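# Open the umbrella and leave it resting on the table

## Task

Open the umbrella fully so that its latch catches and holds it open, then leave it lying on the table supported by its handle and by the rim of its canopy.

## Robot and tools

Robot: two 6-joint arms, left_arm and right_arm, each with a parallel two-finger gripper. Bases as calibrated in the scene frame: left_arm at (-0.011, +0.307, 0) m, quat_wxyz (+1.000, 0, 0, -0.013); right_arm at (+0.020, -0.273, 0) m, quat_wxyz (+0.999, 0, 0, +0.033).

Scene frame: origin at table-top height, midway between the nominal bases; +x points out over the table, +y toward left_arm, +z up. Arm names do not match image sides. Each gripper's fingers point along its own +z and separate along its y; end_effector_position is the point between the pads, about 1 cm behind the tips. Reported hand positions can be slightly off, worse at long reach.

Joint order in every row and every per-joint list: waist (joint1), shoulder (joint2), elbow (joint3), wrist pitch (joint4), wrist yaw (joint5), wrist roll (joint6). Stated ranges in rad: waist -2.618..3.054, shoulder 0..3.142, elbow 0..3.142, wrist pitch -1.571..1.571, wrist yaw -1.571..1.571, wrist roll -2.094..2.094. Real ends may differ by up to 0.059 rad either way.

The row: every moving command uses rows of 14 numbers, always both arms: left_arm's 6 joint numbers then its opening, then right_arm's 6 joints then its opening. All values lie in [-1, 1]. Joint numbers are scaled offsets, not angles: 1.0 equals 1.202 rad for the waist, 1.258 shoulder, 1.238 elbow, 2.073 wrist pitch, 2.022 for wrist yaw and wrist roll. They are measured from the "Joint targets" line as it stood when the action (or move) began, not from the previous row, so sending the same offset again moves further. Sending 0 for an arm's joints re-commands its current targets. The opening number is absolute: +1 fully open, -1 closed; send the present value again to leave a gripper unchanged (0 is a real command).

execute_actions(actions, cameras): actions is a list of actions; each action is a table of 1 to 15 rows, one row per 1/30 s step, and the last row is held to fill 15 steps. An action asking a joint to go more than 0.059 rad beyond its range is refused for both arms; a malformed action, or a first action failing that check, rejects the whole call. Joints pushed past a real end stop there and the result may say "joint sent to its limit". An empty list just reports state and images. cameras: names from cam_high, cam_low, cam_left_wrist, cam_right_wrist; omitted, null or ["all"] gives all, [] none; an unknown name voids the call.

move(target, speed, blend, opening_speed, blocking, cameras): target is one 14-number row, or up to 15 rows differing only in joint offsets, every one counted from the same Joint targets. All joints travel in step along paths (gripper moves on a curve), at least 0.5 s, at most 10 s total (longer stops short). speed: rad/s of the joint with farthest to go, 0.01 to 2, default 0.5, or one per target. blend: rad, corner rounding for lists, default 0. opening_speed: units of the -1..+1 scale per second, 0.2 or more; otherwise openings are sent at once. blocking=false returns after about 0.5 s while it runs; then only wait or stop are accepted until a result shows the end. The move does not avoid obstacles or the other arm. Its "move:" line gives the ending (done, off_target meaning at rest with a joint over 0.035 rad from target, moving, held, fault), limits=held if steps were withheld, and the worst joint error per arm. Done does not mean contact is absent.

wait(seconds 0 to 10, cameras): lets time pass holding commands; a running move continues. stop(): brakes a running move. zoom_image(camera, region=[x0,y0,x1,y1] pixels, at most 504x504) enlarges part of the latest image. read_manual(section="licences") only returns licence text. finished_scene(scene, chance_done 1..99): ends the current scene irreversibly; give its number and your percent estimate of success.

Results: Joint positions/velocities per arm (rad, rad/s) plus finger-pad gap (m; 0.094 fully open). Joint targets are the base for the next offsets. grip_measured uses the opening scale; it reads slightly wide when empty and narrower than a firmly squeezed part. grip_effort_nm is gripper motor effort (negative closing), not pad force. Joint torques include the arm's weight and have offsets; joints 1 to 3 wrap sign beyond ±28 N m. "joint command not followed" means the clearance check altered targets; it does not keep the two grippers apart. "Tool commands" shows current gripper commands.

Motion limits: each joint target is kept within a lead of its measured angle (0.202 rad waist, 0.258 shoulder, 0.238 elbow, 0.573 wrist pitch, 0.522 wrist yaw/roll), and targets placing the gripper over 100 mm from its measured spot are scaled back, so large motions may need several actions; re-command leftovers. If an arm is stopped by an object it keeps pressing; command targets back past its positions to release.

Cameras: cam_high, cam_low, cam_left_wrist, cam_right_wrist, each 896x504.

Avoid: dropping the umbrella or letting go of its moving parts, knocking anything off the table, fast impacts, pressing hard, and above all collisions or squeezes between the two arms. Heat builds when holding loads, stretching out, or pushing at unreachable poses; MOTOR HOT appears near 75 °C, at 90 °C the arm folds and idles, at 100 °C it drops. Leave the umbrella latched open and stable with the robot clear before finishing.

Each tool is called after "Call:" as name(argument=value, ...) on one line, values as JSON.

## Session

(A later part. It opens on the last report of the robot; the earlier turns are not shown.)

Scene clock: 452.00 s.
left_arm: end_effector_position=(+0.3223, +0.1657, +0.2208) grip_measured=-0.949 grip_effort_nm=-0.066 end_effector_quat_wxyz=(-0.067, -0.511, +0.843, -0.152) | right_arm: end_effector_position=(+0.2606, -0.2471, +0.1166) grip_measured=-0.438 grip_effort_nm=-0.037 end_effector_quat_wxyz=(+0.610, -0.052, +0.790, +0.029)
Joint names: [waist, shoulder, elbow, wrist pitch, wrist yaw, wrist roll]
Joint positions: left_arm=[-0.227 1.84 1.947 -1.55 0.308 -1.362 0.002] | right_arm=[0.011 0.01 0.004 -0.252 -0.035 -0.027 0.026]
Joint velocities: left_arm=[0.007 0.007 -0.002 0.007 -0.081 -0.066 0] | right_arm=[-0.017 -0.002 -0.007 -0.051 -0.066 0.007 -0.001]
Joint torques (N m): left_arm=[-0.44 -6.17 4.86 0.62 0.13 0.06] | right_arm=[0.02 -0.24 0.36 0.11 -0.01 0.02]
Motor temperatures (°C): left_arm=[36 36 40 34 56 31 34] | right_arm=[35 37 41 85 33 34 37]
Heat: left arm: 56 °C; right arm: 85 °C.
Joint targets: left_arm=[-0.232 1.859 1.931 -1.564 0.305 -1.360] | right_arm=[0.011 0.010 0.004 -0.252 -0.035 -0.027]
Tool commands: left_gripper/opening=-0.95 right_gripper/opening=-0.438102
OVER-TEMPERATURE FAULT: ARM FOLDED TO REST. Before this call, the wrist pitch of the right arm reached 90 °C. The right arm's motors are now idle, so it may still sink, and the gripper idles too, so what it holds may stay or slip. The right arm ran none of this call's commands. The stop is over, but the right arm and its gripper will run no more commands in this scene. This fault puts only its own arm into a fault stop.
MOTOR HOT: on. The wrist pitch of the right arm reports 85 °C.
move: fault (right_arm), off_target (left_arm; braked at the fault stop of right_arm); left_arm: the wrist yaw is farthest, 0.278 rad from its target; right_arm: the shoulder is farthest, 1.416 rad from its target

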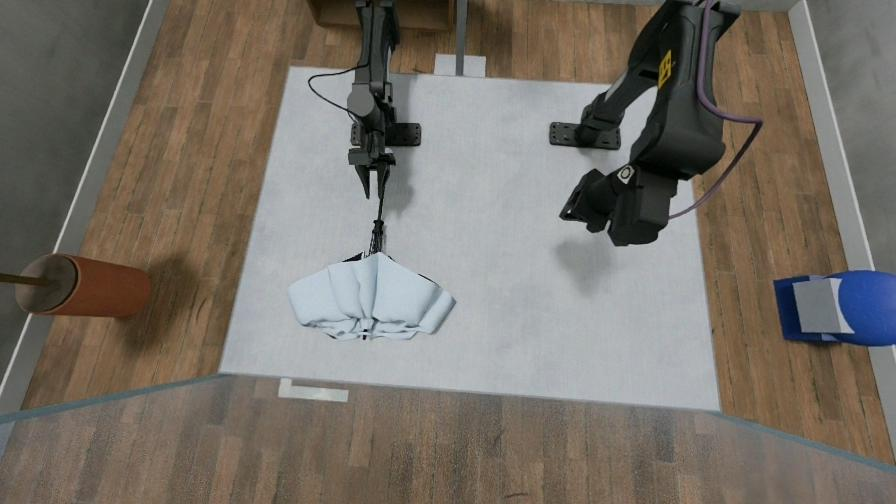

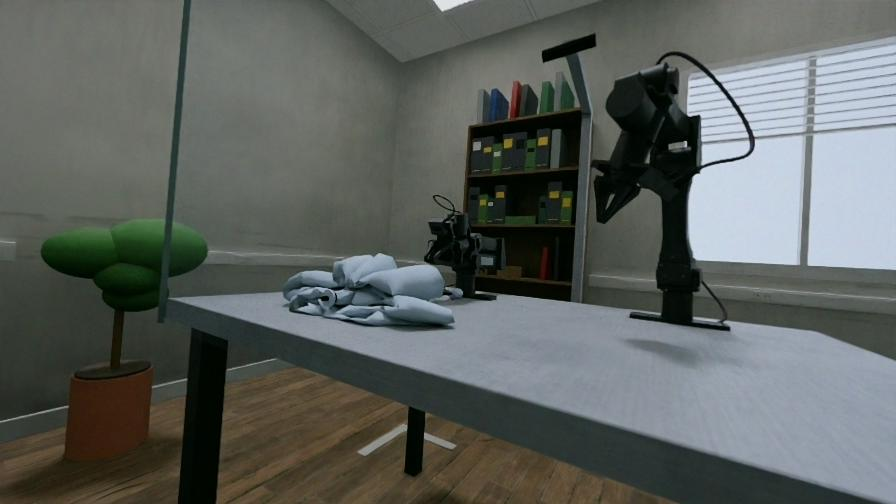

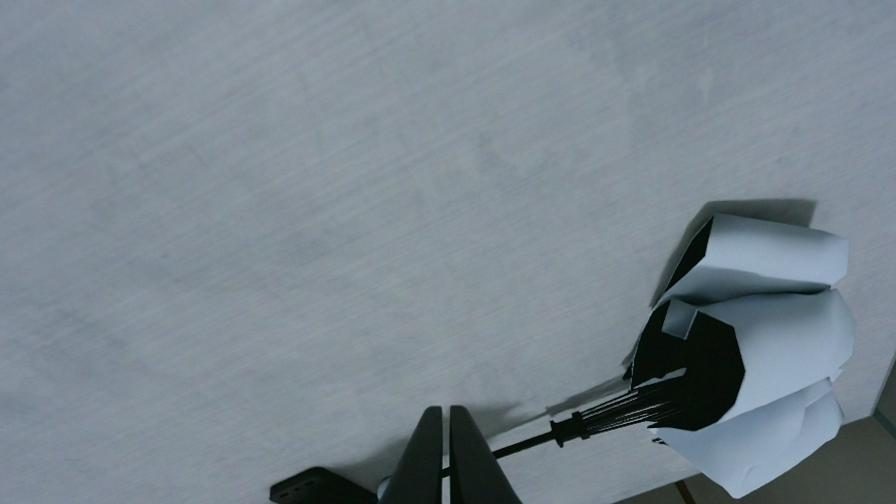

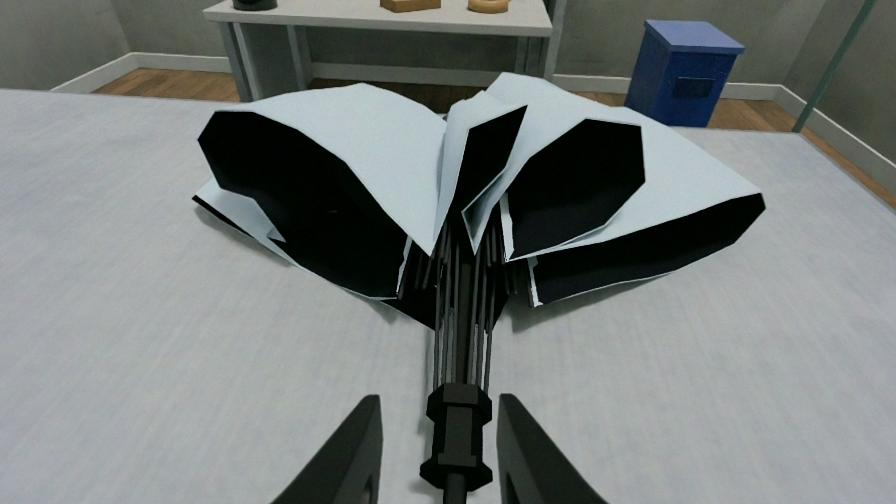

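Call:
move(target=[-0.4908,0.0636,0.0557,0.3039,-0.1508,0.6726,-0.5,0,0,0,0,0,0,-0.438], speed=0.8)

Scene clock: 480.20 s.
left_arm: end_effector_position=(+0.3239, -0.0752, +0.2479) grip_measured=-0.501 grip_effort_nm=0.056 end_effector_quat_wxyz=(+0.304, +0.387, +0.859, -0.142) | right_arm: end_effector_position=(+0.2606, -0.2471, +0.1166) grip_measured=-0.438 grip_effort_nm=-0.027 end_effector_quat_wxyz=(+0.610, -0.052, +0.790, +0.029)
Joint names: [waist, shoulder, elbow, wrist pitch, wrist yaw, wrist roll]
Joint positions: left_arm=[-0.825 1.916 1.972 -0.941 0.005 -0.006 0.023] | right_arm=[0.011 0.01 0.004 -0.252 -0.035 -0.027 0.026]
Joint velocities: left_arm=[-0.002 0.002 0.007 0.037 0.051 0.037 0] | right_arm=[0.007 0.007 0.002 0.022 0.081 -0.051 -0.001]
Joint torques (N m): left_arm=[0.27 -7.36 9.42 1.91 -0.06 0.11] | right_arm=[-0.01 -0.21 0.4 0.1 0 0.01]
Motor temperatures (°C): left_arm=[35 37 41 34 48 31 33] | right_arm=[35 36 38 71 33 34 36]
Heat: left arm: 48 °C; right arm: 71 °C.
Joint targets: left_arm=[-0.822 1.939 2.000 -0.934 0.000 0.000] | right_arm=[0.011 0.010 0.004 -0.252 -0.035 -0.027]
Tool commands: left_gripper/opening=-0.5 right_gripper/opening=-0.438102
OVER-TEMPERATURE FAULT: ARM FOLDED TO REST. As an earlier result told, the right arm's stop is over, but it will run no more commands in this scene. The right arm ran none of this call's commands.
move: fault (right_arm)

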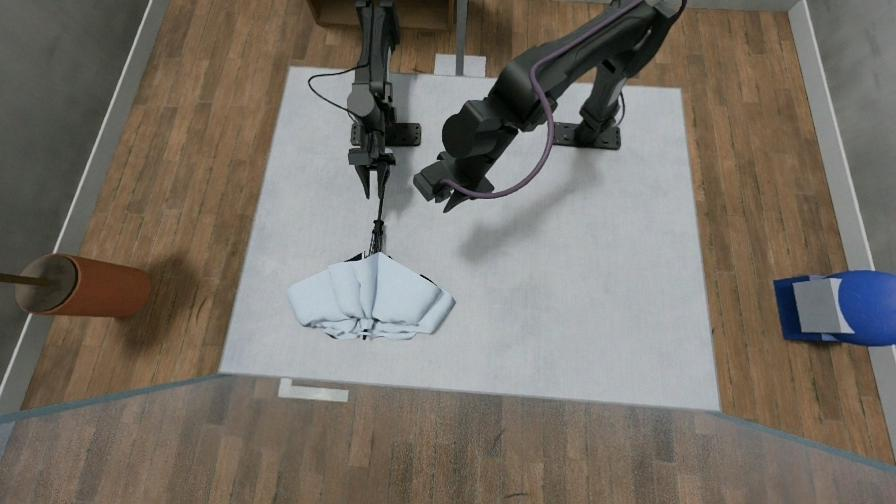

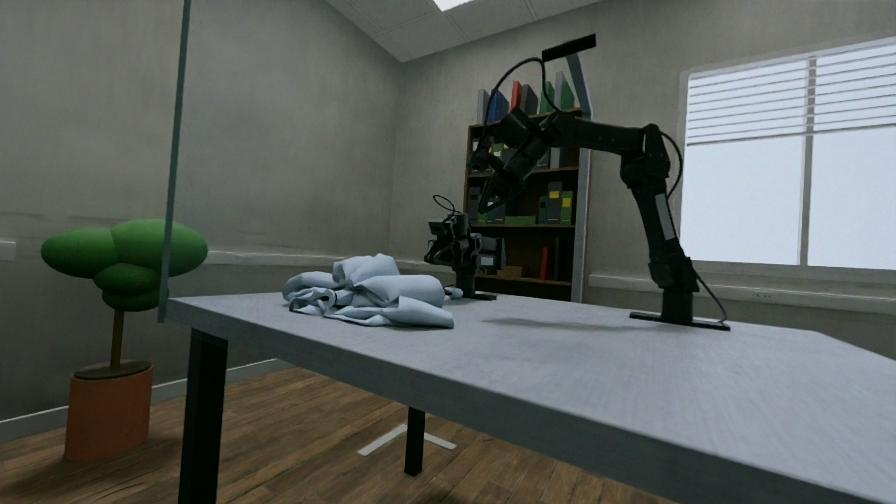

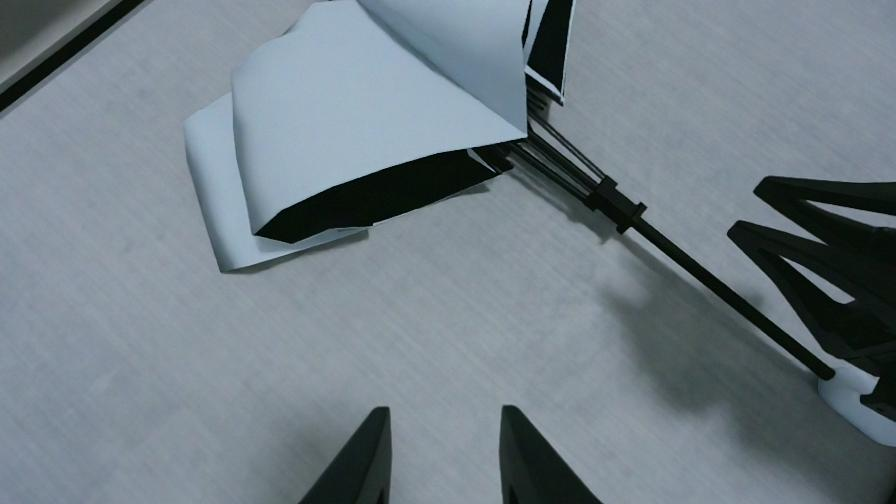

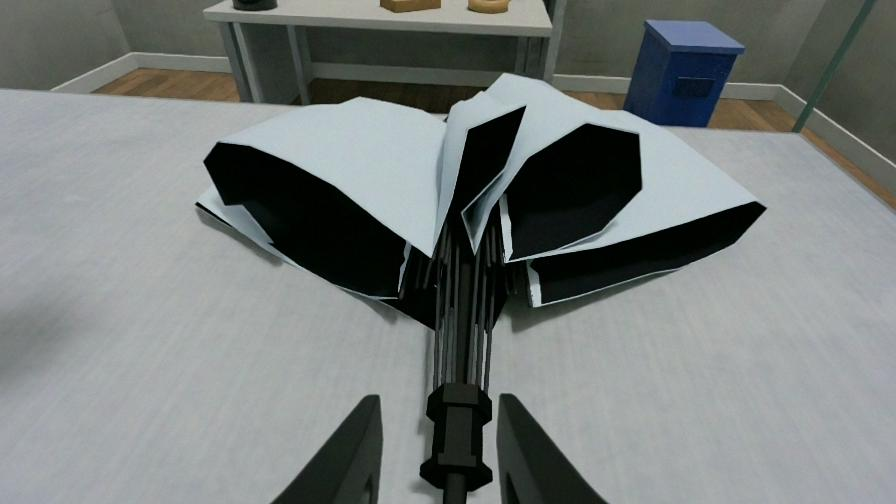

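Call:
zoom_image(camera="cam_left_wrist", region=[440, 60, 896, 460])

Call:
zoom_image(camera="cam_low", region=[260, 180, 520, 340])

Call:
zoom_image(camera="cam_high", region=[270, 60, 490, 360])

Scaled by 1.105 from the camera's 896x504 image, which has a finer 1280x720 frame.

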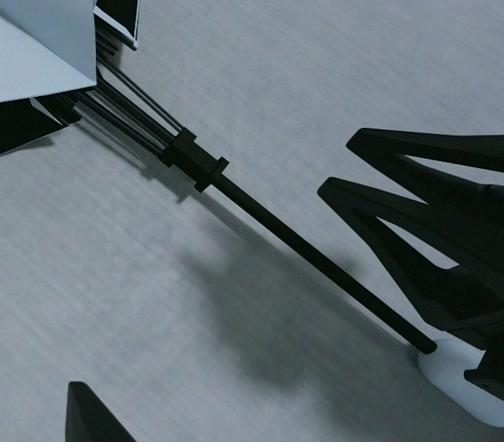

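Scaled by 1.938 from the camera's 896x504 image, which has a finer 1280x720 frame.

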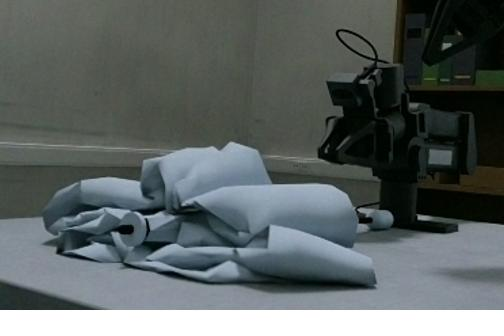

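Scaled by 1.680 from the camera's 896x504 image, which has a finer 1280x720 frame.

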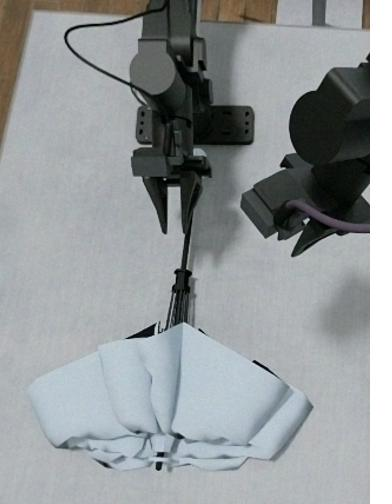

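Call:
move(target=[0.0524,0.2782,0.1575,0.0381,0.2517,-0.4496,0.0,0,0,0,0,0,0,-0.438], speed=0.7)

Scene clock: 560.37 s.
left_arm: end_effector_position=(+0.3285, -0.1574, +0.1714) grip_measured=-0.001 grip_effort_nm=0.061 end_effector_quat_wxyz=(+0.015, +0.021, +0.927, -0.375) | right_arm: end_effector_position=(+0.2606, -0.2471, +0.1166) grip_measured=-0.438 grip_effort_nm=-0.027 end_effector_quat_wxyz=(+0.610, -0.052, +0.790, +0.029)
Joint names: [waist, shoulder, elbow, wrist pitch, wrist yaw, wrist roll]
Joint positions: left_arm=[-0.765 2.266 2.167 -0.861 0.501 -0.908 0.047] | right_arm=[0.011 0.01 0.004 -0.252 -0.035 -0.027 0.026]
Joint velocities: left_arm=[-0.007 -0.007 -0.002 0.022 -0.022 -0.081 -0.001] | right_arm=[0.002 0.007 -0.017 0.022 0.022 -0.022 0]
Joint torques (N m): left_arm=[0.58 -9.81 9.46 1.72 0.29 0.03] | right_arm=[0.01 -0.21 0.4 0.11 0.01 0.01]
Motor temperatures (°C): left_arm=[35 37 44 38 42 31 32] | right_arm=[35 35 36 56 33 34 35]
Heat: left arm: 44 °C; right arm: 56 °C.
Joint targets: left_arm=[-0.759 2.289 2.195 -0.855 0.509 -0.909] | right_arm=[0.011 0.010 0.004 -0.252 -0.035 -0.027]
Tool commands: left_gripper/opening=+0.0 right_gripper/opening=-0.438103
OVER-TEMPERATURE FAULT: ARM FOLDED TO REST. As an earlier result told, the right arm's stop is over, but it will run no more commands in this scene. The right arm ran none of this call's commands.
move: fault (right_arm)

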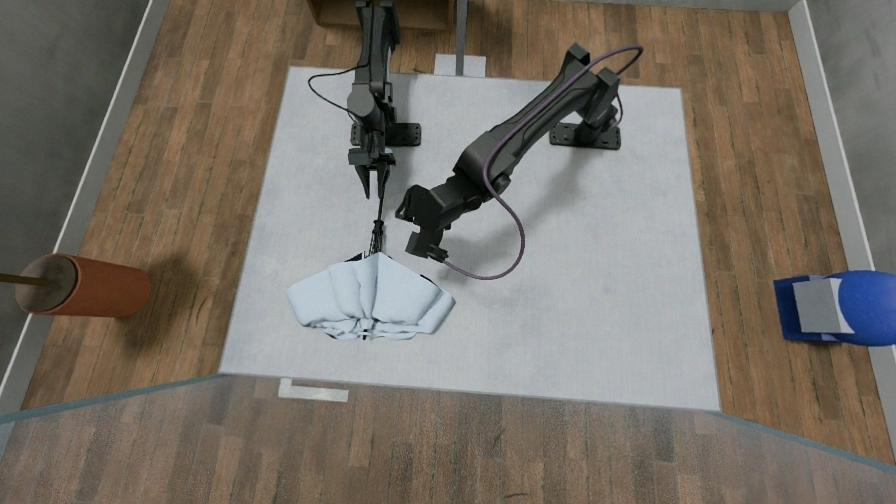

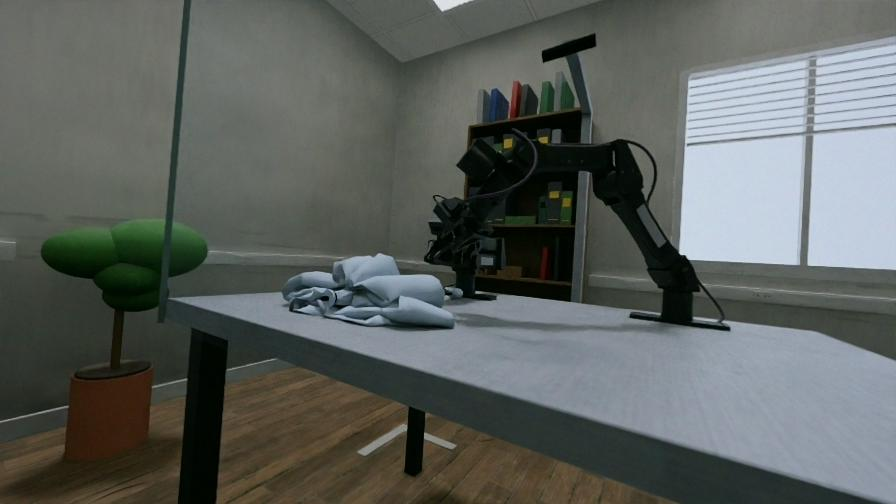

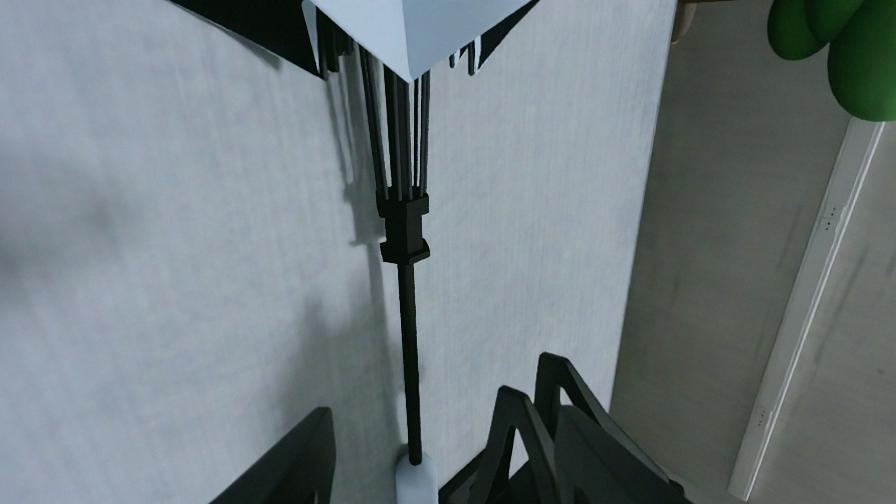

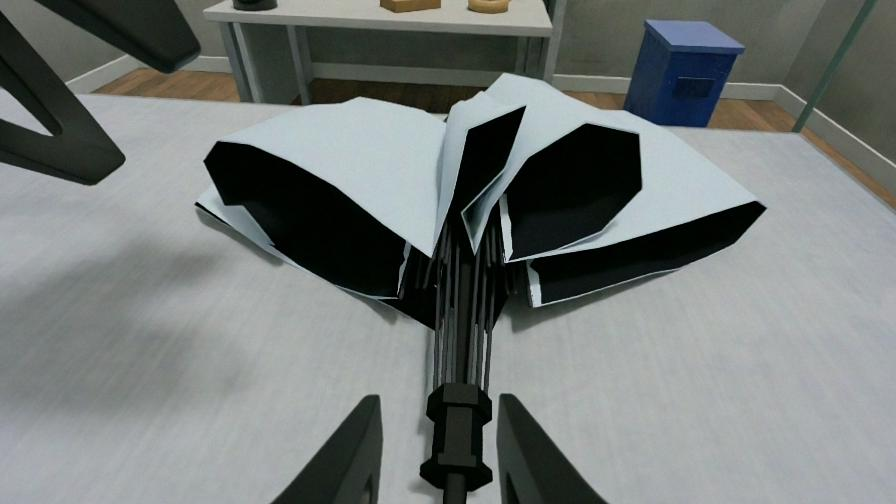

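Call:
execute_actions(actions=[], cameras=["cam_high", "cam_left_wrist"])

Scene clock: 579.43 s.
left_arm: end_effector_position=(+0.3285, -0.1575, +0.1715) grip_measured=-0.001 grip_effort_nm=0.056 end_effector_quat_wxyz=(+0.015, +0.020, +0.927, -0.375) | right_arm: end_effector_position=(+0.2606, -0.2471, +0.1166) grip_measured=-0.438 grip_effort_nm=-0.042 end_effector_quat_wxyz=(+0.610, -0.052, +0.790, +0.029)
Joint names: [waist, shoulder, elbow, wrist pitch, wrist yaw, wrist roll]
Joint positions: left_arm=[-0.765 2.266 2.167 -0.861 0.502 -0.909 0.047] | right_arm=[0.011 0.01 0.004 -0.252 -0.035 -0.027 0.026]
Joint velocities: left_arm=[-0.002 -0.002 -0.002 0.007 0.022 0.007 -0.001] | right_arm=[0.012 -0.002 -0.002 -0.022 -0.051 -0.007 -0.001]
Joint torques (N m): left_arm=[0.59 -9.8 9.46 1.72 0.3 0.04] | right_arm=[0.01 -0.23 0.34 0.12 0.01 0.03]
Motor temperatures (°C): left_arm=[35 39 44 40 41 31 32] | right_arm=[34 35 36 54 33 34 35]
Heat: left arm: 44 °C; right arm: 54 °C.
Joint targets: left_arm=[-0.759 2.289 2.195 -0.855 0.509 -0.909] | right_arm=[0.011 0.010 0.004 -0.252 -0.035 -0.027]
Tool commands: left_gripper/opening=+0.0 right_gripper/opening=-0.438103
OVER-TEMPERATURE FAULT: ARM FOLDED TO REST. As an earlier result told, the right arm's stop is over, but it will run no more commands in this scene.
Images, in order (width x height): cam_high 896x504, cam_left_wrist 896x504.

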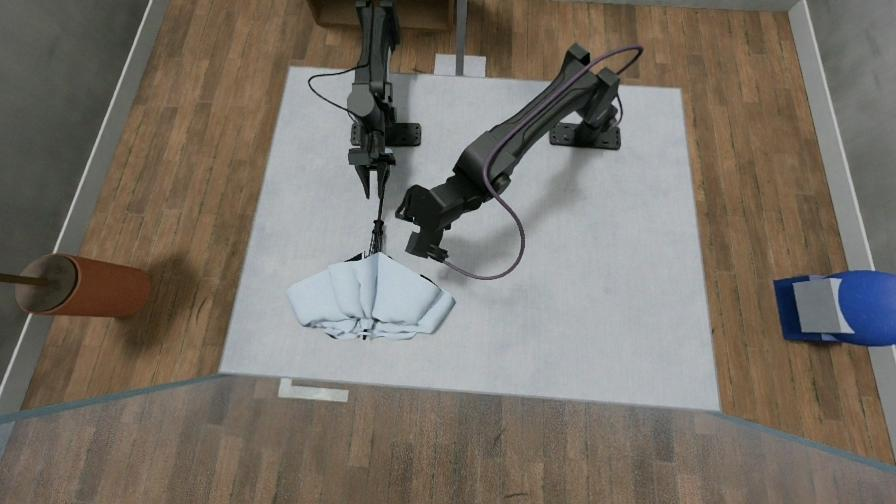

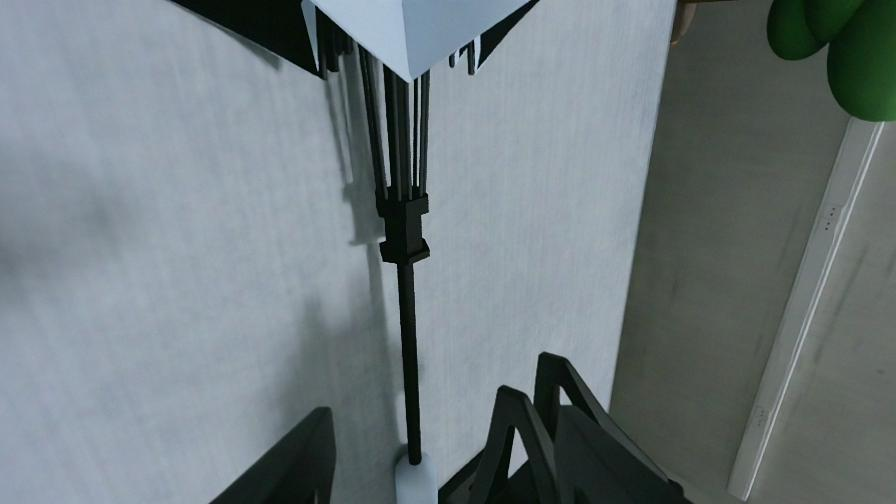

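Call:
move(target=[-0.0133, 0.070, -0.0687, 0.0931, -0.003, -0.0104, 0.17, 0, 0, 0, 0, 0, 0, -0.438], speed=0.4, cameras=["cam_left_wrist"])

Scene clock: 600.23 s.
left_arm: end_effector_position=(+0.3482, -0.1807, +0.1295) grip_measured=+0.169 grip_effort_nm=0.071 end_effector_quat_wxyz=(+0.029, +0.020, +0.918, -0.394) | right_arm: end_effector_position=(+0.2606, -0.2471, +0.1166) grip_measured=-0.438 grip_effort_nm=-0.027 end_effector_quat_wxyz=(+0.610, -0.052, +0.790, +0.029)
Joint names: [waist, shoulder, elbow, wrist pitch, wrist yaw, wrist roll]
Joint positions: left_arm=[-0.769 2.356 2.123 -0.669 0.502 -0.93 0.055] | right_arm=[0.011 0.01 0.004 -0.252 -0.035 -0.027 0.026]
Joint velocities: left_arm=[0.002 -0.002 0.012 0.037 0.037 -0.007 -0.001] | right_arm=[0.002 0.002 -0.012 -0.022 -0.051 -0.007 0]
Joint torques (N m): left_arm=[-0.5 -10.66 6.28 1.79 0.23 0.04] | right_arm=[-0.02 -0.25 0.38 0.11 0 0.03]
Motor temperatures (°C): left_arm=[35 40 44 40 40 31 32] | right_arm=[34 35 36 51 33 34 35]
Heat: left arm: 44 °C; right arm: 51 °C.
Joint targets: left_arm=[-0.775 2.377 2.110 -0.663 0.503 -0.930] | right_arm=[0.011 0.010 0.004 -0.252 -0.035 -0.027]
Tool commands: left_gripper/opening=+0.17 right_gripper/opening=-0.438102
OVER-TEMPERATURE FAULT: ARM FOLDED TO REST. As an earlier result told, the right arm's stop is over, but it will run no more commands in this scene. The right arm ran none of this call's commands.
move: fault (right_arm)
Images, in order (width x height): cam_left_wrist 896x504.

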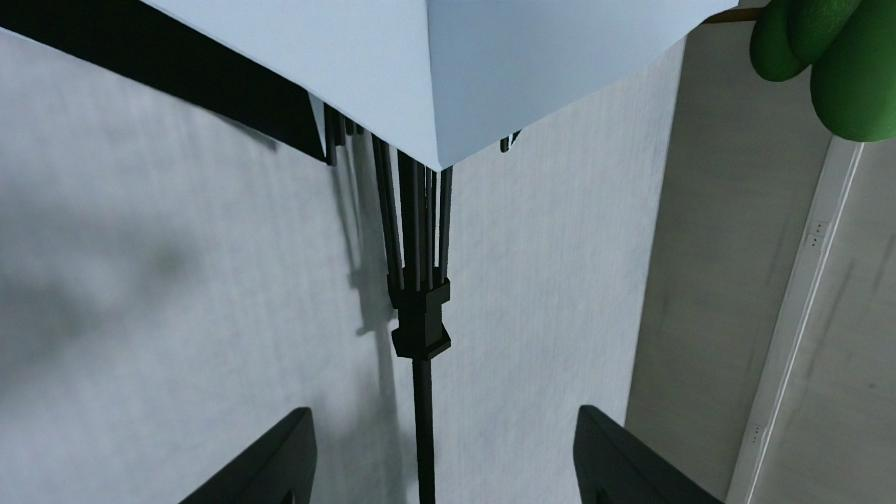

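Call:
move(target=[-0.0384, 0.1452, 0.1561, 0.0053, -0.0143, -0.0198, 0.17, 0, 0, 0, 0, 0, 0, -0.438], speed=0.4, cameras=["cam_left_wrist"])

Scene clock: 613.93 s.
left_arm: end_effector_position=(+0.3450, -0.2177, +0.0849) grip_measured=+0.169 grip_effort_nm=0.061 end_effector_quat_wxyz=(+0.017, +0.020, +0.922, -0.386) | right_arm: end_effector_position=(+0.2606, -0.2471, +0.1166) grip_measured=-0.438 grip_effort_nm=-0.027 end_effector_quat_wxyz=(+0.610, -0.052, +0.790, +0.029)
Joint names: [waist, shoulder, elbow, wrist pitch, wrist yaw, wrist roll]
Joint positions: left_arm=[-0.82 2.532 2.275 -0.655 0.479 -0.969 0.055] | right_arm=[0.011 0.01 0.004 -0.252 -0.035 -0.027 0.026]
Joint velocities: left_arm=[-0.012 -0.002 -0.002 -0.007 0.022 -0.007 0] | right_arm=[-0.022 0.012 -0.017 -0.051 -0.007 -0.037 0.001]
Joint torques (N m): left_arm=[-0.1 -11.11 9.61 1.77 0.16 0.05] | right_arm=[0.01 -0.23 0.4 0.11 -0.01 0.02]
Motor temperatures (°C): left_arm=[35 41 43 40 40 31 32] | right_arm=[34 35 36 50 33 34 35]
Heat: left arm: 43 °C; right arm: 50 °C.
Joint targets: left_arm=[-0.822 2.560 2.303 -0.652 0.474 -0.970] | right_arm=[0.011 0.010 0.004 -0.252 -0.035 -0.027]
Tool commands: left_gripper/opening=+0.17 right_gripper/opening=-0.438102
OVER-TEMPERATURE FAULT: ARM FOLDED TO REST. As an earlier result told, the right arm's stop is over, but it will run no more commands in this scene. The right arm ran none of this call's commands.
move: fault (right_arm)
Images, in order (width x height): cam_left_wrist 896x504.

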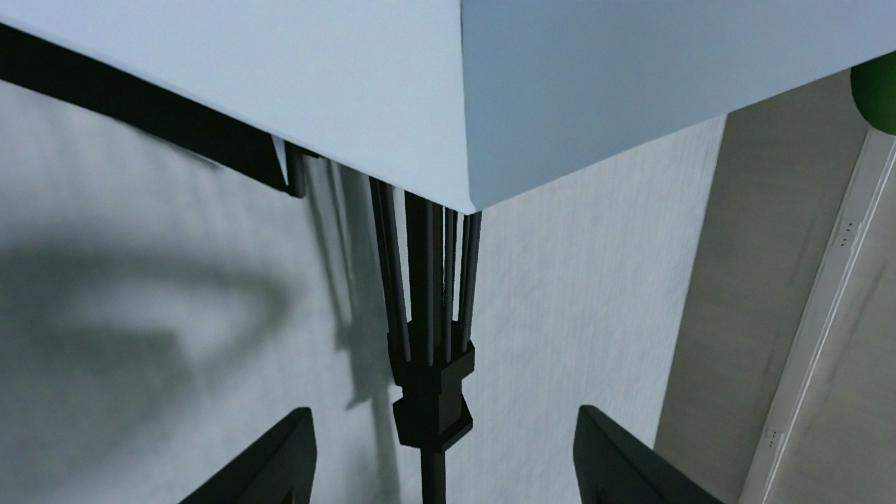

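Call:
move(target=[-0.0262, 0.1595, 0.1943, -0.0130, -0.0124, -0.0138, 0.17, 0, 0, 0, 0, 0, 0, -0.438], speed=0.35, cameras=["cam_left_wrist"])

Call:
move(target=[0, 0, 0, 0, 0, 0, -0.5, 0, 0, 0, 0, 0, 0, -0.438], opening_speed=0.8, cameras=["cam_left_wrist"])

Scene clock: 629.17 s.
left_arm: end_effector_position=(+0.3549, -0.2498, +0.0547) grip_measured=+0.169 grip_effort_nm=0.056 end_effector_quat_wxyz=(+0.027, +0.019, +0.919, -0.393) | right_arm: end_effector_position=(+0.2606, -0.2471, +0.1166) grip_measured=-0.438 grip_effort_nm=-0.032 end_effector_quat_wxyz=(+0.610, -0.052, +0.790, +0.029)
Joint names: [waist, shoulder, elbow, wrist pitch, wrist yaw, wrist roll]
Joint positions: left_arm=[-0.847 2.728 2.515 -0.663 0.454 -0.998 0.055] | right_arm=[0.011 0.01 0.004 -0.252 -0.035 -0.027 0.026]
Joint velocities: left_arm=[-0.007 0.002 -0.002 0.007 0.037 -0.007 -0.001] | right_arm=[0.002 -0.002 0.012 -0.007 -0.022 -0.022 0.001]
Joint torques (N m): left_arm=[-0.46 -11.6 9.68 1.63 0.15 0.04] | right_arm=[0.01 -0.2 0.39 0.11 -0.01 0.02]
Motor temperatures (°C): left_arm=[35 40 43 40 39 31 31] | right_arm=[34 34 36 49 33 34 35]
Heat: left arm: 43 °C; right arm: 49 °C.
Joint targets: left_arm=[-0.853 2.760 2.543 -0.678 0.449 -0.998] | right_arm=[0.011 0.010 0.004 -0.252 -0.035 -0.027]
Tool commands: left_gripper/opening=+0.17 right_gripper/opening=-0.438102
OVER-TEMPERATURE FAULT: ARM FOLDED TO REST. As an earlier result told, the right arm's stop is over, but it will run no more commands in this scene. The right arm ran none of this call's commands.
move: fault (right_arm)
Images, in order (width x height): cam_left_wrist 896x504.

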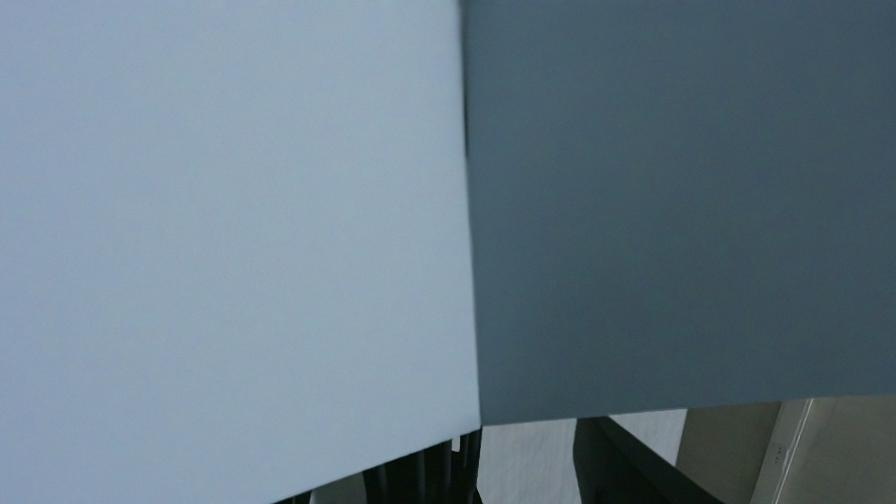

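Scene clock: 630.23 s.
left_arm: end_effector_position=(+0.3549, -0.2483, +0.0531) grip_measured=-0.497 grip_effort_nm=-0.173 end_effector_quat_wxyz=(+0.026, +0.017, +0.921, -0.388) | right_arm: end_effector_position=(+0.2606, -0.2471, +0.1166) grip_measured=-0.438 grip_effort_nm=-0.037 end_effector_quat_wxyz=(+0.610, -0.052, +0.790, +0.029)
Joint names: [waist, shoulder, elbow, wrist pitch, wrist yaw, wrist roll]
Joint positions: left_arm=[-0.847 2.728 2.515 -0.671 0.448 -0.998 0.024] | right_arm=[0.011 0.01 0.004 -0.252 -0.035 -0.027 0.026]
Joint velocities: left_arm=[-0.012 -0.007 0.002 -0.022 -0.037 -0.037 0] | right_arm=[0.012 -0.012 -0.002 0.007 -0.007 0.007 0]
Joint torques (N m): left_arm=[-0.46 -11.56 9.68 1.7 0.21 0.04] | right_arm=[-0.01 -0.2 0.35 0.11 0 0.02]
Motor temperatures (°C): left_arm=[35 40 44 40 39 31 31] | right_arm=[34 34 36 48 33 34 35]
Heat: left arm: 44 °C; right arm: 48 °C.
Joint targets: left_arm=[-0.853 2.760 2.543 -0.678 0.449 -0.998] | right_arm=[0.011 0.010 0.004 -0.252 -0.035 -0.027]
Tool commands: left_gripper/opening=-0.5 right_gripper/opening=-0.438103
OVER-TEMPERATURE FAULT: ARM FOLDED TO REST. As an earlier result told, the right arm's stop is over, but it will run no more commands in this scene. The right arm ran none of this call's commands.
move: fault (right_arm)
Images, in order (width x height): cam_left_wrist 896x504.

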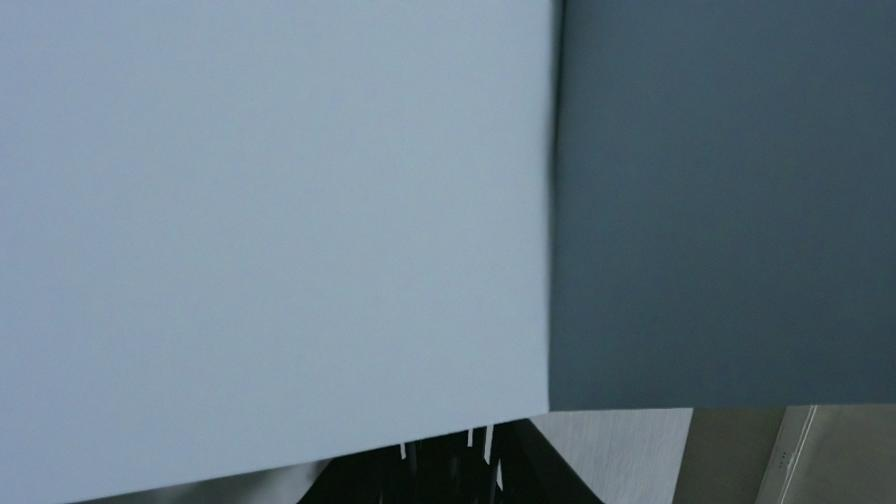

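Call:
move(target=[0, 0, 0, 0, 0, 0, -0.65, 0, 0, 0, 0, 0, 0, -0.438], opening_speed=0.6, cameras=["cam_left_wrist"])

Scene clock: 631.93 s.
left_arm: end_effector_position=(+0.3549, -0.2483, +0.0531) grip_measured=-0.601 grip_effort_nm=-0.984 end_effector_quat_wxyz=(+0.026, +0.017, +0.921, -0.388) | right_arm: end_effector_position=(+0.2606, -0.2471, +0.1166) grip_measured=-0.438 grip_effort_nm=-0.032 end_effector_quat_wxyz=(+0.610, -0.052, +0.790, +0.029)
Joint names: [waist, shoulder, elbow, wrist pitch, wrist yaw, wrist roll]
Joint positions: left_arm=[-0.847 2.728 2.515 -0.671 0.448 -0.999 0.019] | right_arm=[0.011 0.01 0.004 -0.252 -0.035 -0.027 0.026]
Joint velocities: left_arm=[-0.002 0.007 0.017 -0.051 -0.037 0.066 -0.001] | right_arm=[-0.007 -0.032 -0.007 -0.022 -0.095 -0.022 0]
Joint torques (N m): left_arm=[-0.44 -11.55 9.68 1.7 0.2 0.04] | right_arm=[0.02 -0.25 0.36 0.11 0 0.01]
Motor temperatures (°C): left_arm=[35 40 44 40 39 31 31] | right_arm=[34 34 36 48 33 34 35]
Heat: left arm: 44 °C; right arm: 48 °C.
Joint targets: left_arm=[-0.853 2.760 2.543 -0.678 0.449 -0.998] | right_arm=[0.011 0.010 0.004 -0.252 -0.035 -0.027]
Tool commands: left_gripper/opening=-0.65 right_gripper/opening=-0.438103
OVER-TEMPERATURE FAULT: ARM FOLDED TO REST. As an earlier result told, the right arm's stop is over, but it will run no more commands in this scene. The right arm ran none of this call's commands.
move: fault (right_arm)
Images, in order (width x height): cam_left_wrist 896x504.

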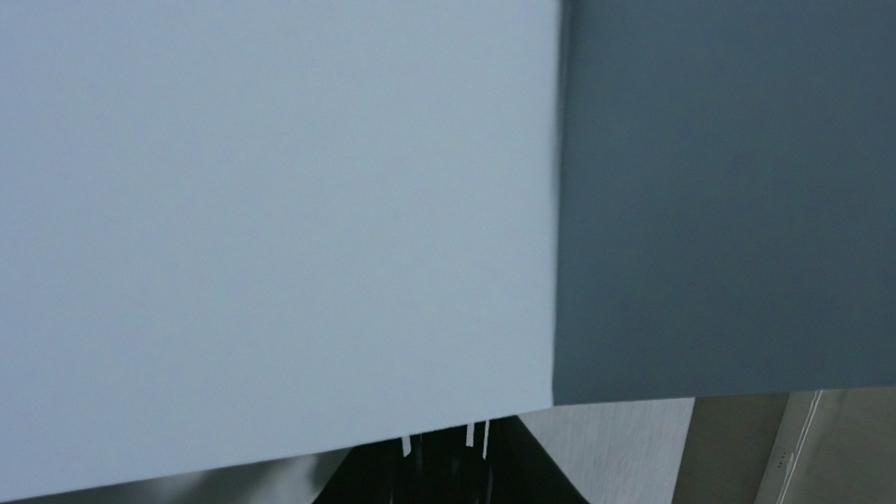

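Call:
move(target=[0.2171, -0.5183, -0.8393, 0.1645, 0.0401, 0.0593, -0.65, 0, 0, 0, 0, 0, 0, -0.438], speed=0.45, cameras=["cam_high", "cam_low"])

Scene clock: 671.93 s.
left_arm: end_effector_position=(+0.3604, -0.0663, +0.0523) grip_measured=-0.608 grip_effort_nm=-1.038 end_effector_quat_wxyz=(+0.033, -0.052, +0.930, -0.362) | right_arm: end_effector_position=(+0.2606, -0.2471, +0.1166) grip_measured=-0.438 grip_effort_nm=-0.032 end_effector_quat_wxyz=(+0.610, -0.052, +0.790, +0.029)
Joint names: [waist, shoulder, elbow, wrist pitch, wrist yaw, wrist roll]
Joint positions: left_arm=[-0.598 2.15 1.516 -0.367 0.508 -0.886 0.018] | right_arm=[0.011 0.01 0.004 -0.252 -0.035 -0.027 0.026]
Joint velocities: left_arm=[0.007 -0.002 -0.002 -0.168 0.007 -0.066 -0.001] | right_arm=[0.027 -0.002 0.007 -0.081 -0.051 0.007 -0.001]
Joint torques (N m): left_arm=[0.55 -13.6 5.85 1.89 0.46 0.14] | right_arm=[-0.01 -0.24 0.42 0.11 0 0.01]
Motor temperatures (°C): left_arm=[35 41 45 40 38 31 33] | right_arm=[34 34 35 45 33 34 34]
Heat: left arm: 45 °C; right arm: 45 °C.
Joint targets: left_arm=[-0.592 2.108 1.504 -0.337 0.530 -0.878] | right_arm=[0.011 0.010 0.004 -0.252 -0.035 -0.027]
Tool commands: left_gripper/opening=-0.65 right_gripper/opening=-0.438103
OVER-TEMPERATURE FAULT: ARM FOLDED TO REST. As an earlier result told, the right arm's stop is over, but it will run no more commands in this scene. The right arm ran none of this call's commands.
move: fault (right_arm), off_target (left_arm); left_arm: the shoulder is farthest, 0.042 rad from its target
Images, in order (width x height): cam_high 896x504, cam_low 896x504.

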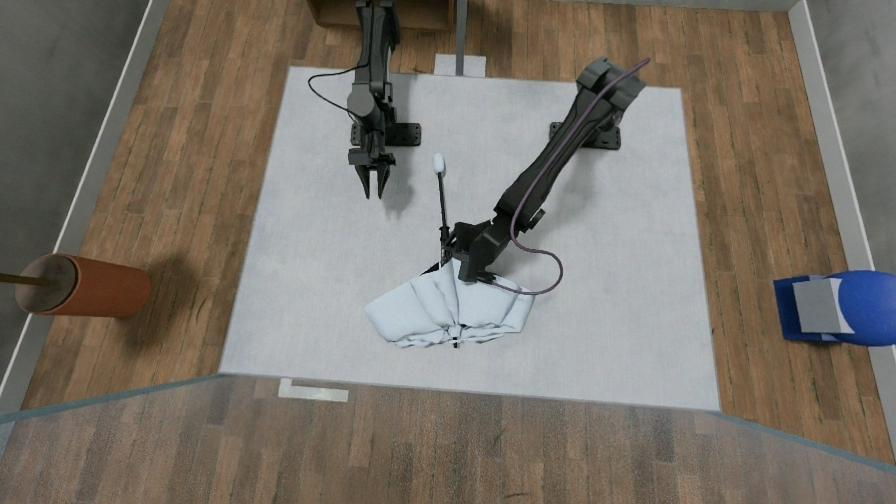

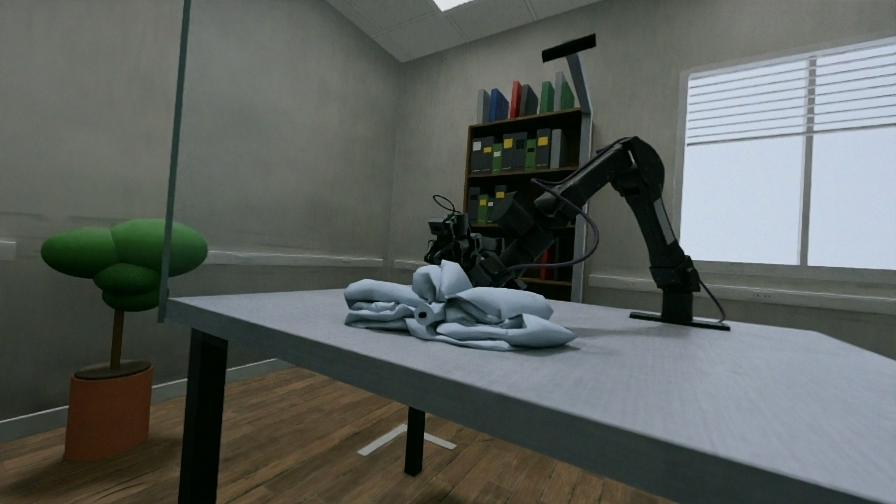

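Call:
move(target=[0.1606, -0.4054, -0.3691, 0.0839, -0.2399, -0.2829, -0.65, 0, 0, 0, 0, 0, 0, -0.438], speed=0.4, cameras=["cam_high", "cam_left_wrist"])

Scene clock: 681.20 s.
left_arm: end_effector_position=(+0.3956, +0.1112, +0.1255) grip_measured=-0.608 grip_effort_nm=-1.038 end_effector_quat_wxyz=(+0.207, -0.441, +0.810, -0.327) | right_arm: end_effector_position=(+0.2606, -0.2471, +0.1166) grip_measured=-0.438 grip_effort_nm=-0.037 end_effector_quat_wxyz=(+0.610, -0.052, +0.790, +0.029)
Joint names: [waist, shoulder, elbow, wrist pitch, wrist yaw, wrist roll]
Joint positions: left_arm=[-0.402 1.631 1.058 -0.205 0.056 -1.45 0.018] | right_arm=[0.011 0.01 0.004 -0.252 -0.035 -0.027 0.026]
Joint velocities: left_arm=[0.002 -0.002 -0.002 -0.037 -0.095 -0.037 0] | right_arm=[0.012 0.002 0.007 -0.007 0.066 -0.051 0]
Joint torques (N m): left_arm=[0.34 -9.24 6.34 2.45 -0.09 0.02] | right_arm=[0.01 -0.2 0.39 0.11 0 0.03]
Motor temperatures (°C): left_arm=[35 41 43 41 37 31 33] | right_arm=[34 34 35 44 33 34 34]
Heat: left arm: 43 °C; right arm: 44 °C.
Joint targets: left_arm=[-0.399 1.599 1.047 -0.163 0.045 -1.451] | right_arm=[0.011 0.010 0.004 -0.252 -0.035 -0.027]
Tool commands: left_gripper/opening=-0.65 right_gripper/opening=-0.438103
OVER-TEMPERATURE FAULT: ARM FOLDED TO REST. As an earlier result told, the right arm's stop is over, but it will run no more commands in this scene. The right arm ran none of this call's commands.
move: fault (right_arm), off_target (left_arm); left_arm: the wrist pitch is farthest, 0.042 rad from its target
Images, in order (width x height): cam_high 896x504, cam_left_wrist 896x504.

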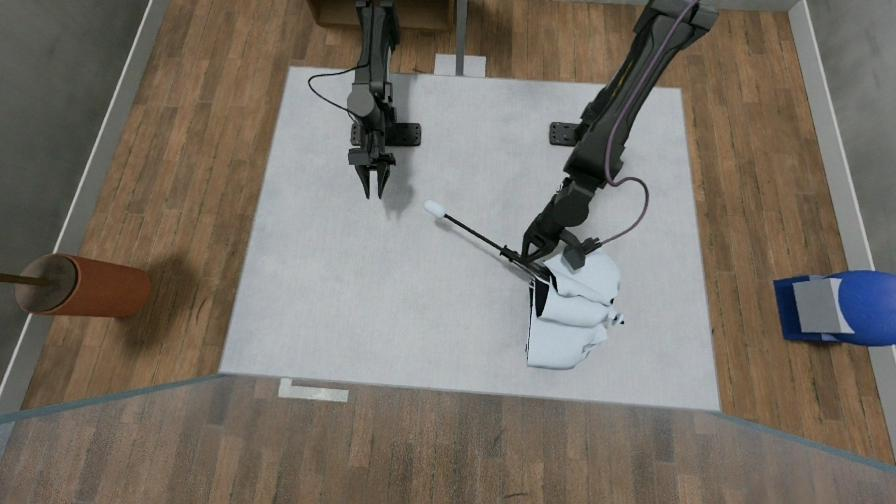

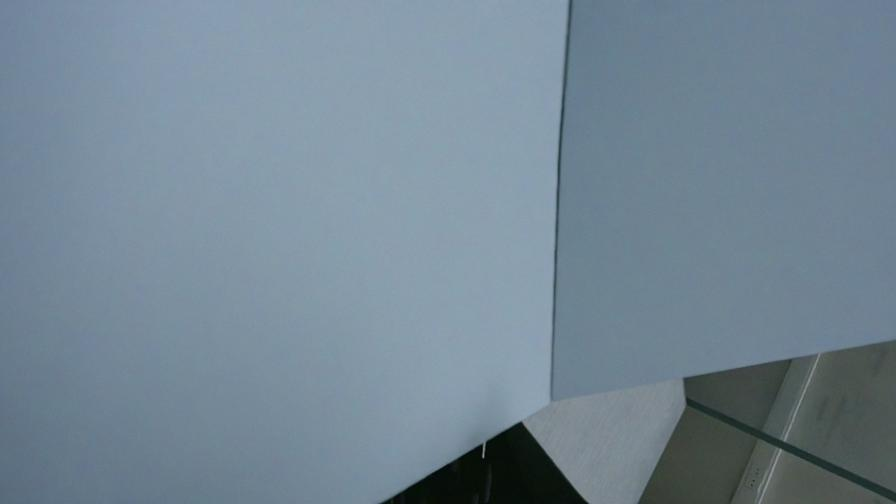

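Call:
move(target=[0, 0.132, -0.1284, 0.1389, -0.0045, 0, -0.65, 0, 0, 0, 0, 0, 0, -0.438], speed=0.25, cameras=["cam_high", "cam_low"])

Scene clock: 684.63 s.
left_arm: end_effector_position=(+0.3985, +0.1122, +0.0612) grip_measured=-0.645 grip_effort_nm=-0.291 end_effector_quat_wxyz=(+0.215, -0.444, +0.806, -0.329) | right_arm: end_effector_position=(+0.2606, -0.2471, +0.1166) grip_measured=-0.438 grip_effort_nm=-0.032 end_effector_quat_wxyz=(+0.610, -0.052, +0.790, +0.029)
Joint names: [waist, shoulder, elbow, wrist pitch, wrist yaw, wrist roll]
Joint positions: left_arm=[-0.402 1.753 0.9 0.088 0.044 -1.454 0.017] | right_arm=[0.011 0.01 0.004 -0.252 -0.035 -0.027 0.026]
Joint velocities: left_arm=[-0.022 0.002 -0.012 0.081 -0.022 0.022 0] | right_arm=[-0.007 -0.012 0.002 -0.007 0.037 -0.037 0]
Joint torques (N m): left_arm=[0.34 -6.26 5.59 2.39 -0.07 0.09] | right_arm=[0.05 -0.23 0.39 0.11 -0.01 0.01]
Motor temperatures (°C): left_arm=[35 40 43 42 37 31 33] | right_arm=[34 34 35 44 33 34 34]
Heat: left arm: 43 °C; right arm: 44 °C.
Joint targets: left_arm=[-0.399 1.765 0.888 0.125 0.036 -1.451] | right_arm=[0.011 0.010 0.004 -0.252 -0.035 -0.027]
Tool commands: left_gripper/opening=-0.65 right_gripper/opening=-0.438102
OVER-TEMPERATURE FAULT: ARM FOLDED TO REST. As an earlier result told, the right arm's stop is over, but it will run no more commands in this scene. The right arm ran none of this call's commands.
move: fault (right_arm), off_target (left_arm); left_arm: the wrist pitch is farthest, 0.037 rad from its target
Images, in order (width x height): cam_high 896x504, cam_low 896x504.

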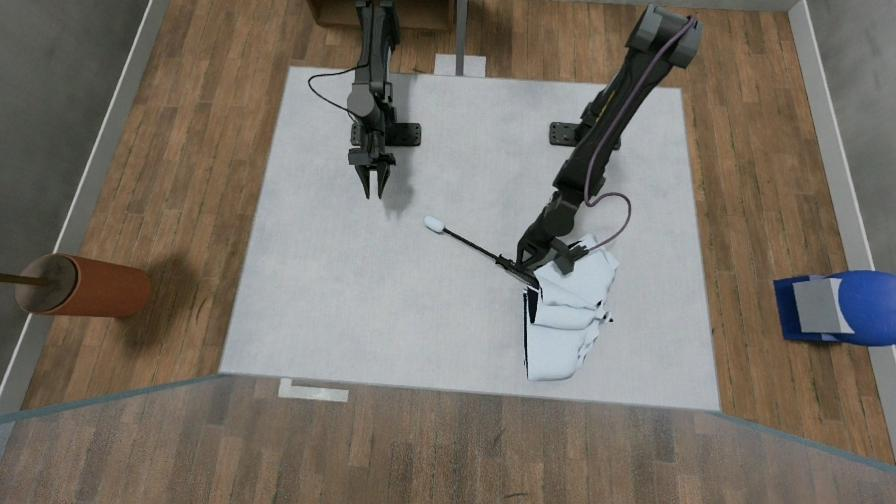

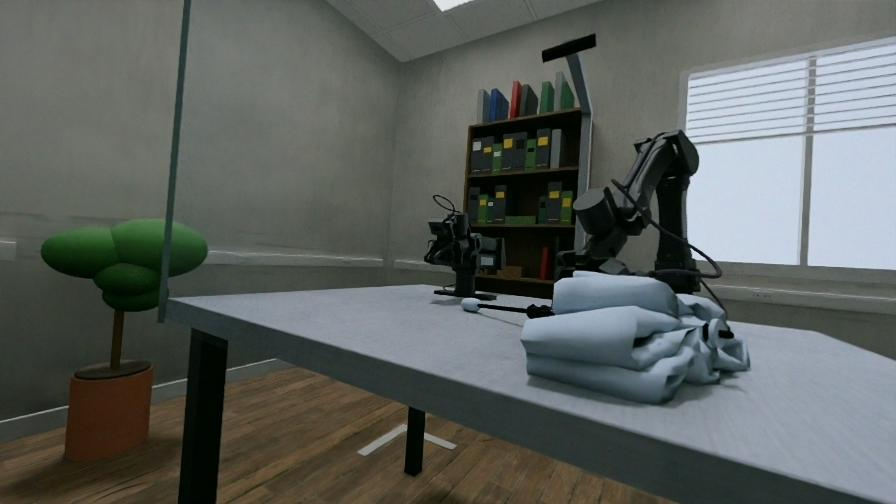

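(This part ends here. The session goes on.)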